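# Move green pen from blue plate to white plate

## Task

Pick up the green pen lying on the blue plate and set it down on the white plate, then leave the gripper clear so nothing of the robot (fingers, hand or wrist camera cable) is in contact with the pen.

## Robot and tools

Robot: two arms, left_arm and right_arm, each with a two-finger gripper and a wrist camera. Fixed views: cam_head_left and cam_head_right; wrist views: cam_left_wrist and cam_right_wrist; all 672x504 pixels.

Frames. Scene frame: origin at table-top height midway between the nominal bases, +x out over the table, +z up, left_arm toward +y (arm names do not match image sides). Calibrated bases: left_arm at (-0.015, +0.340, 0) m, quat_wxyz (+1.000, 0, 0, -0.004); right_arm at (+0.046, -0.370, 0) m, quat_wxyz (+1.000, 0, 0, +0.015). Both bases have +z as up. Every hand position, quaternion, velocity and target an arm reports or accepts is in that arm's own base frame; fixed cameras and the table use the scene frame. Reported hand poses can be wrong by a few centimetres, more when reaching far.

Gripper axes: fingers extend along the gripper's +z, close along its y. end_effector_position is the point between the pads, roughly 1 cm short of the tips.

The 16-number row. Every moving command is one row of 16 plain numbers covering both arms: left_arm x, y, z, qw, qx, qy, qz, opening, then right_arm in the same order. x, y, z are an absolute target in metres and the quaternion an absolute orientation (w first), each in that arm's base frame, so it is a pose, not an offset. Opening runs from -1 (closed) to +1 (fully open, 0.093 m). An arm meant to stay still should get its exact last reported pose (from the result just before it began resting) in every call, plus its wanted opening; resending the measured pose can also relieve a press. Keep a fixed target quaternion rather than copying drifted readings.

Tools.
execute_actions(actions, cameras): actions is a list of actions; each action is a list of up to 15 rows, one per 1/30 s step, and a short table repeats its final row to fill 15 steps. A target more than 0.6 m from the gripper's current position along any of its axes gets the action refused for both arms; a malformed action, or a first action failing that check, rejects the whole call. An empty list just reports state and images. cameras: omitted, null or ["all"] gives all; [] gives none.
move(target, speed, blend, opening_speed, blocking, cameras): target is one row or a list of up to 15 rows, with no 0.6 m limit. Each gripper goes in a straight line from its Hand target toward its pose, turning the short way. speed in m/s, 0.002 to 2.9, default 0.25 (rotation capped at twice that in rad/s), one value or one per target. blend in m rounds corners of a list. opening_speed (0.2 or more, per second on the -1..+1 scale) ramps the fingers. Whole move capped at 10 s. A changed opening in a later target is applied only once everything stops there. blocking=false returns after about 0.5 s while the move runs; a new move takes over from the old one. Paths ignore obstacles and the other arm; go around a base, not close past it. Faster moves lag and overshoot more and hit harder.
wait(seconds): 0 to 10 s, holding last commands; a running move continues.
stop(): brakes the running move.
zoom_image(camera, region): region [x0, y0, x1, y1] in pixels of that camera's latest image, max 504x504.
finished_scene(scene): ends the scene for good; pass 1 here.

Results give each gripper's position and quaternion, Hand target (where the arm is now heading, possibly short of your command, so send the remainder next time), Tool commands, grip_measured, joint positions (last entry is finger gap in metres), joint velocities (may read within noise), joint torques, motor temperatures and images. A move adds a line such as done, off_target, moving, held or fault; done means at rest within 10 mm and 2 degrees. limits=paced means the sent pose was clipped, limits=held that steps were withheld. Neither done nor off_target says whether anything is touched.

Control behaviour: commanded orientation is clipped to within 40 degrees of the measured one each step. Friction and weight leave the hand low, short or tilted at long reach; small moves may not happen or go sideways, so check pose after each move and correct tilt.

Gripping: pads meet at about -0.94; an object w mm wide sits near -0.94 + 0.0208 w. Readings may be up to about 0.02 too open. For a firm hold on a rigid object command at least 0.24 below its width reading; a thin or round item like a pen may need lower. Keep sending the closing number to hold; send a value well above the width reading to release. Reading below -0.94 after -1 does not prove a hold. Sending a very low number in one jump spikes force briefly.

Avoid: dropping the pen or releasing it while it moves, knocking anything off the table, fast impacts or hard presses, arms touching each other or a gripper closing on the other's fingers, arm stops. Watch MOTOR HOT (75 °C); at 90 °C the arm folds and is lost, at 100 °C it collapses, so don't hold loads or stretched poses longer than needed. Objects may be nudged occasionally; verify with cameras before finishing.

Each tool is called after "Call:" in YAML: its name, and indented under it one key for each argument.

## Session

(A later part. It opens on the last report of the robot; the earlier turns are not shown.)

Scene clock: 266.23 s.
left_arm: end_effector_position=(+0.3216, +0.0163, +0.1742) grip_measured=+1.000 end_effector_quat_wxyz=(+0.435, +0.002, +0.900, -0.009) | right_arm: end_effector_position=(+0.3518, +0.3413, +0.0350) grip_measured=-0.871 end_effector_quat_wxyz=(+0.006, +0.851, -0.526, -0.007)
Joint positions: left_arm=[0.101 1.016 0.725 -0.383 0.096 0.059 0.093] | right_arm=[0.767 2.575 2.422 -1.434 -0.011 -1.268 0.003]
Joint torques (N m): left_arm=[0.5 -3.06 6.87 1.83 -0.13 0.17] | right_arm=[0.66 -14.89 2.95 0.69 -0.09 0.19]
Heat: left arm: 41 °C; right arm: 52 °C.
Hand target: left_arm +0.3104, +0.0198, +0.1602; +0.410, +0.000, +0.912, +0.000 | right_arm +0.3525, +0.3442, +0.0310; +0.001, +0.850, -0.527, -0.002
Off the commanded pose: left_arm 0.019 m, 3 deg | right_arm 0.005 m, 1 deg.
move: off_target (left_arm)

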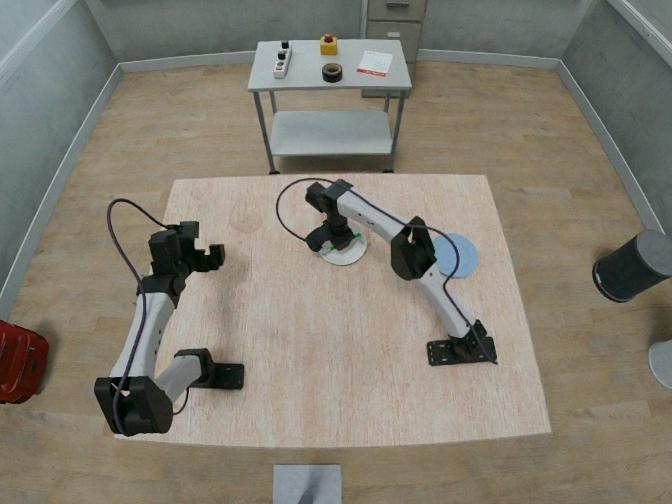

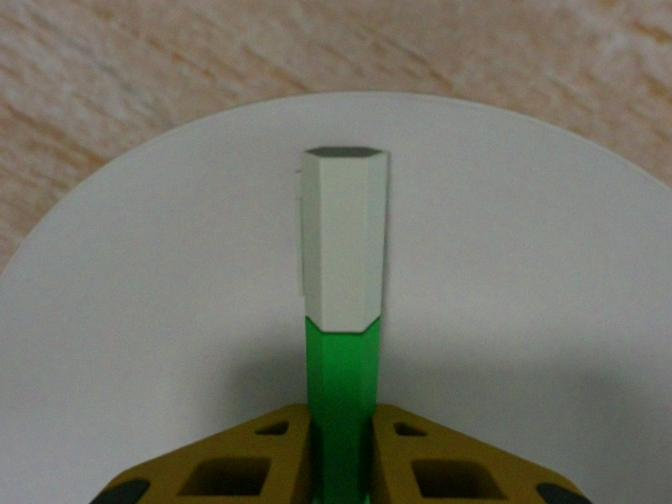

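Call:
move:
  target: [0.31, 0.02, 0.16, 0.41, 0, 0.912, 0, 1, 0.353, 0.344, 0.026, 0, -0.848, 0.530, 0, -0.95]
  speed: 0.05
  cameras: ["cam_head_right", "cam_right_wrist"]

Call:
zoom_image:
  camera: "cam_right_wrist"
  region: [200, 80, 500, 305]

Scene clock: 273.47 s.
left_arm: end_effector_position=(+0.3216, +0.0163, +0.1742) grip_measured=+1.000 end_effector_quat_wxyz=(+0.435, +0.002, +0.900, -0.009) | right_arm: end_effector_position=(+0.3519, +0.3413, +0.0344) grip_measured=-0.872 end_effector_quat_wxyz=(+0.004, +0.850, -0.526, -0.006)
Joint positions: left_arm=[0.101 1.016 0.725 -0.383 0.096 0.059 0.093] | right_arm=[0.767 2.564 2.4 -1.417 -0.011 -1.267 0.003]
Joint torques (N m): left_arm=[0.51 -3.06 6.89 1.83 -0.13 0.18] | right_arm=[0.66 -14.05 2.77 0.77 -0.05 0.2]
Heat: left arm: 41 °C; right arm: 51 °C.
Hand target: left_arm +0.3104, +0.0198, +0.1602; +0.410, +0.000, +0.912, +0.000 | right_arm +0.3530, +0.3440, +0.0261; +0.001, +0.849, -0.529, +0.000
Off the commanded pose: left_arm 0.019 m, 3 deg | right_arm 0.009 m, 1 deg.
move: off_target (left_arm)

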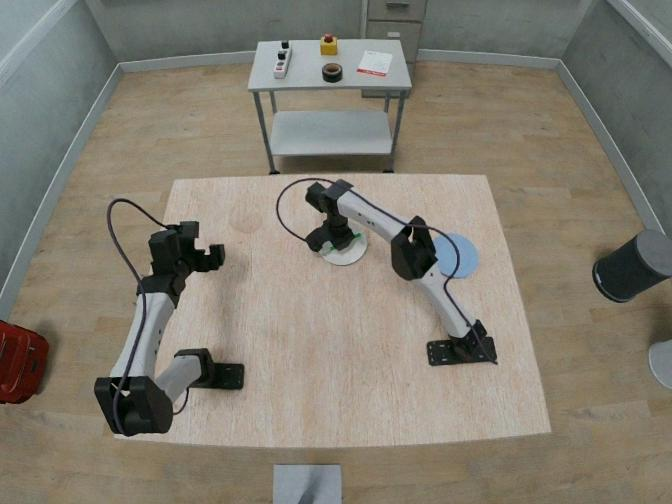

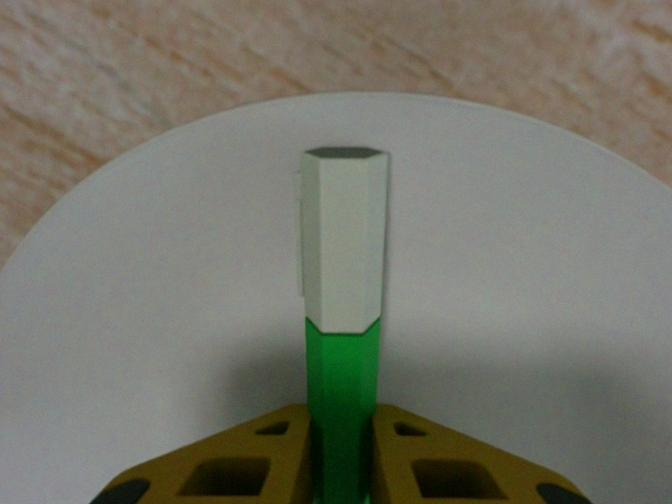

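Scaled by 1.680.

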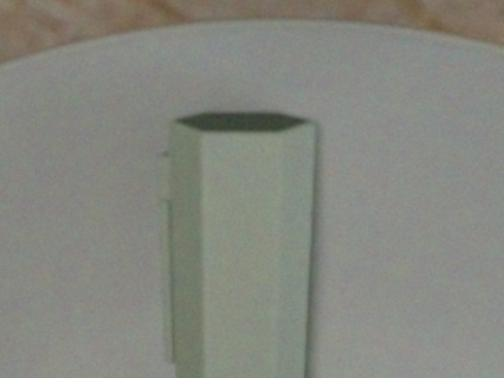

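Call:
move:
  target: [0.31, 0.02, 0.16, 0.41, 0, 0.912, 0, 1, 0.353, 0.344, 0.023, 0, -0.848, 0.530, 0, -0.95]
  speed: 0.05
  cameras: ["cam_right_wrist"]

Scene clock: 284.37 s.
left_arm: end_effector_position=(+0.3216, +0.0163, +0.1742) grip_measured=+1.000 end_effector_quat_wxyz=(+0.435, +0.002, +0.900, -0.009) | right_arm: end_effector_position=(+0.3522, +0.3412, +0.0340) grip_measured=-0.872 end_effector_quat_wxyz=(+0.002, +0.850, -0.527, -0.005)
Joint positions: left_arm=[0.101 1.016 0.725 -0.383 0.096 0.059 0.093] | right_arm=[0.767 2.558 2.387 -1.406 -0.009 -1.265 0.003]
Joint torques (N m): left_arm=[0.51 -3.06 6.87 1.83 -0.13 0.18] | right_arm=[0.66 -13.55 2.66 0.81 -0.04 0.21]
Heat: left arm: 41 °C; right arm: 51 °C.
Hand target: left_arm +0.3104, +0.0198, +0.1602; +0.410, +0.000, +0.912, +0.000 | right_arm +0.3531, +0.3438, +0.0232; +0.001, +0.848, -0.530, +0.001
Off the commanded pose: left_arm 0.019 m, 3 deg | right_arm 0.011 m, 1 deg.
move: off_target (left_arm, right_arm)

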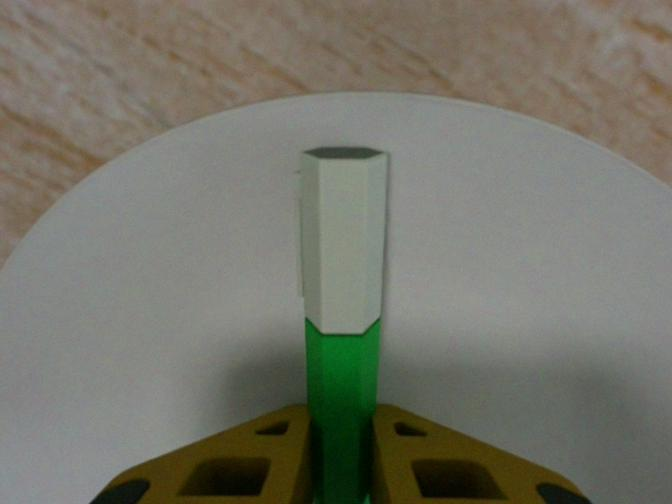

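Call:
move:
  target:
    - [0.31, 0.02, 0.16, 0.41, 0, 0.912, 0, 1, 0.353, 0.344, 0.029, 0, -0.848, 0.530, 0, -0.95]
    - [0.31, 0.02, 0.16, 0.41, 0, 0.912, 0, 1, 0.353, 0.344, 0.029, 0, -0.848, 0.530, 0, -0.3]
  speed: 0.05
  opening_speed: 0.6
  cameras: ["cam_head_right", "cam_right_wrist"]

Call:
zoom_image:
  camera: "cam_head_right"
  region: [280, 190, 400, 280]

Scene clock: 293.83 s.
left_arm: end_effector_position=(+0.3216, +0.0163, +0.1742) grip_measured=+1.000 end_effector_quat_wxyz=(+0.435, +0.002, +0.900, -0.009) | right_arm: end_effector_position=(+0.3528, +0.3411, +0.0340) grip_measured=-0.302 end_effector_quat_wxyz=(+0.002, +0.847, -0.532, -0.004)
Joint positions: left_arm=[0.101 1.016 0.725 -0.383 0.096 0.059 0.093] | right_arm=[0.767 2.558 2.387 -1.405 -0.006 -1.253 0.031]
Joint torques (N m): left_arm=[0.51 -3.07 6.86 1.83 -0.13 0.18] | right_arm=[0.66 -13.56 4.63 0.51 -0.08 0.18]
Heat: left arm: 41 °C; right arm: 51 °C.
Hand target: left_arm +0.3104, +0.0198, +0.1602; +0.410, +0.000, +0.912, +0.000 | right_arm +0.3531, +0.3438, +0.0291; +0.000, +0.846, -0.534, +0.000
Off the commanded pose: left_arm 0.019 m, 3 deg | right_arm 0.006 m, 1 deg.
move: off_target (left_arm)

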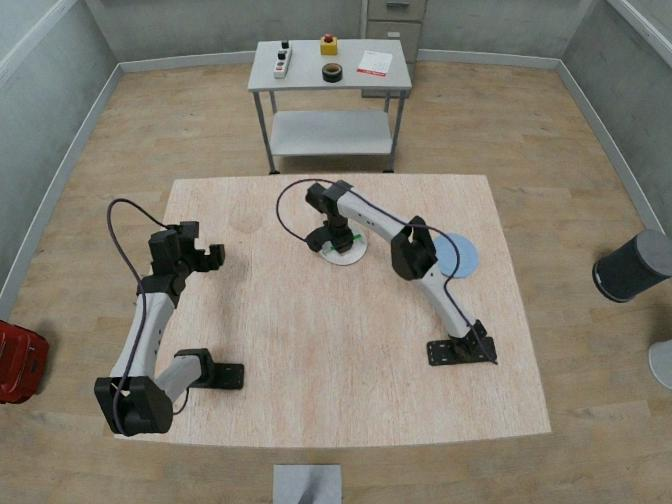

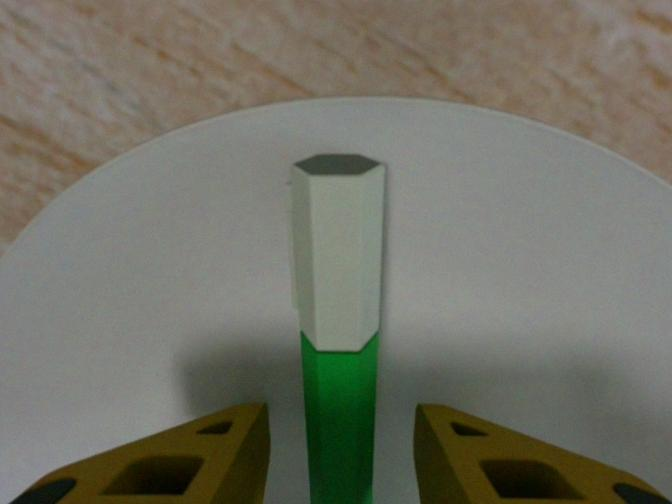

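Scaled by 4.200.

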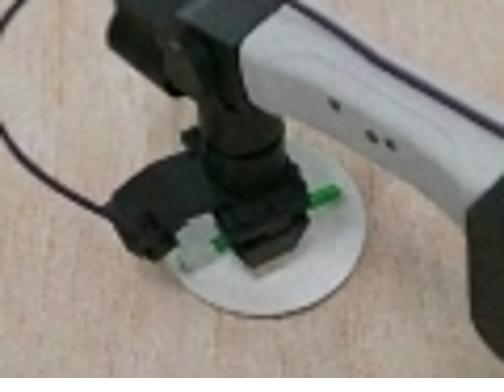

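Released and stable. Lift straight up.

Call:
move:
  target:
    - [0.31, 0.02, 0.16, 0.41, 0, 0.912, 0, 1, 0.353, 0.343, 0.08, 0, -0.848, 0.530, 0, -0.3]
    - [0.31, 0.02, 0.16, 0.41, 0, 0.912, 0, 1, 0.34, 0.32, 0.15, 0, -0.848, 0.530, 0, -0.3]
  speed: [0.06, 0.2]
  blend: [0.02, 0]
  cameras: ["cam_head_left", "cam_head_right", "cam_right_wrist"]

Call:
zoom_image:
  camera: "cam_head_right"
  region: [280, 190, 400, 280]

Scene clock: 301.00 s.
left_arm: end_effector_position=(+0.3216, +0.0163, +0.1742) grip_measured=+1.000 end_effector_quat_wxyz=(+0.435, +0.002, +0.900, -0.009) | right_arm: end_effector_position=(+0.3438, +0.3280, +0.1475) grip_measured=-0.302 end_effector_quat_wxyz=(-0.063, +0.844, -0.533, +0.013)
Joint positions: left_arm=[0.101 1.016 0.725 -0.383 0.096 0.059 0.093] | right_arm=[0.76 2.364 2.485 -1.563 -0.006 -1.256 0.031]
Joint torques (N m): left_arm=[0.51 -3.07 6.86 1.83 -0.13 0.18] | right_arm=[-0.2 -14.42 3.77 0.38 -0.1 -0.03]
Heat: left arm: 41 °C; right arm: 51 °C.
Hand target: left_arm +0.3104, +0.0198, +0.1602; +0.410, +0.000, +0.912, +0.000 | right_arm +0.3396, +0.3197, +0.1494; -0.051, +0.846, -0.530, +0.013
Off the commanded pose: left_arm 0.019 m, 3 deg | right_arm 0.009 m, 7 deg.
joint sent to its limit (right arm) — joint 4 (wrist pitch), lower limit. The joint targets are off in orientation, not in position.
move: off_target (left_arm, right_arm)

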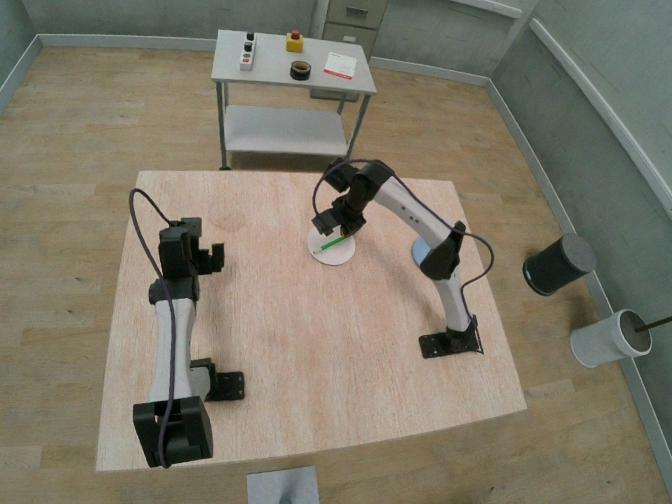

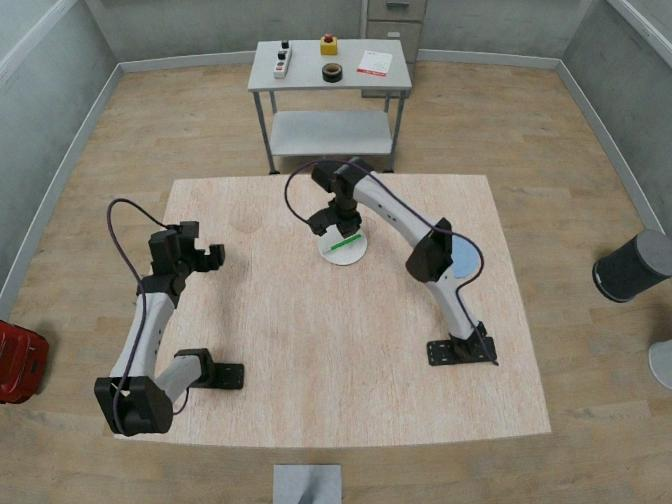

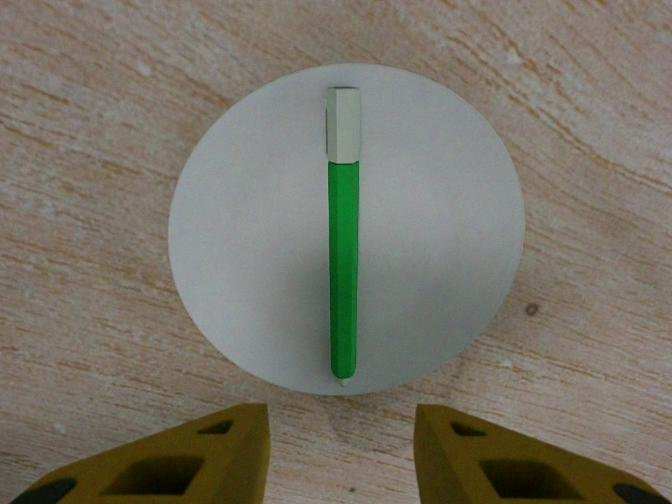

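Scaled by 4.200.

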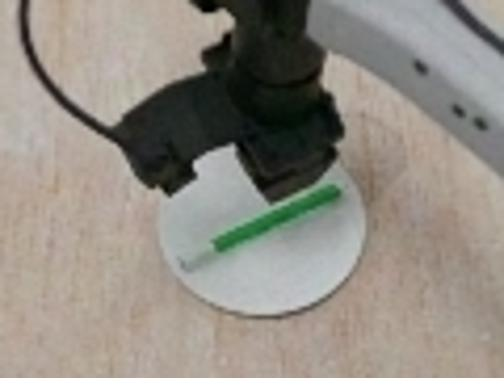

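Call:
finished_scene:
  scene: 2

The scene is finished: the task was done.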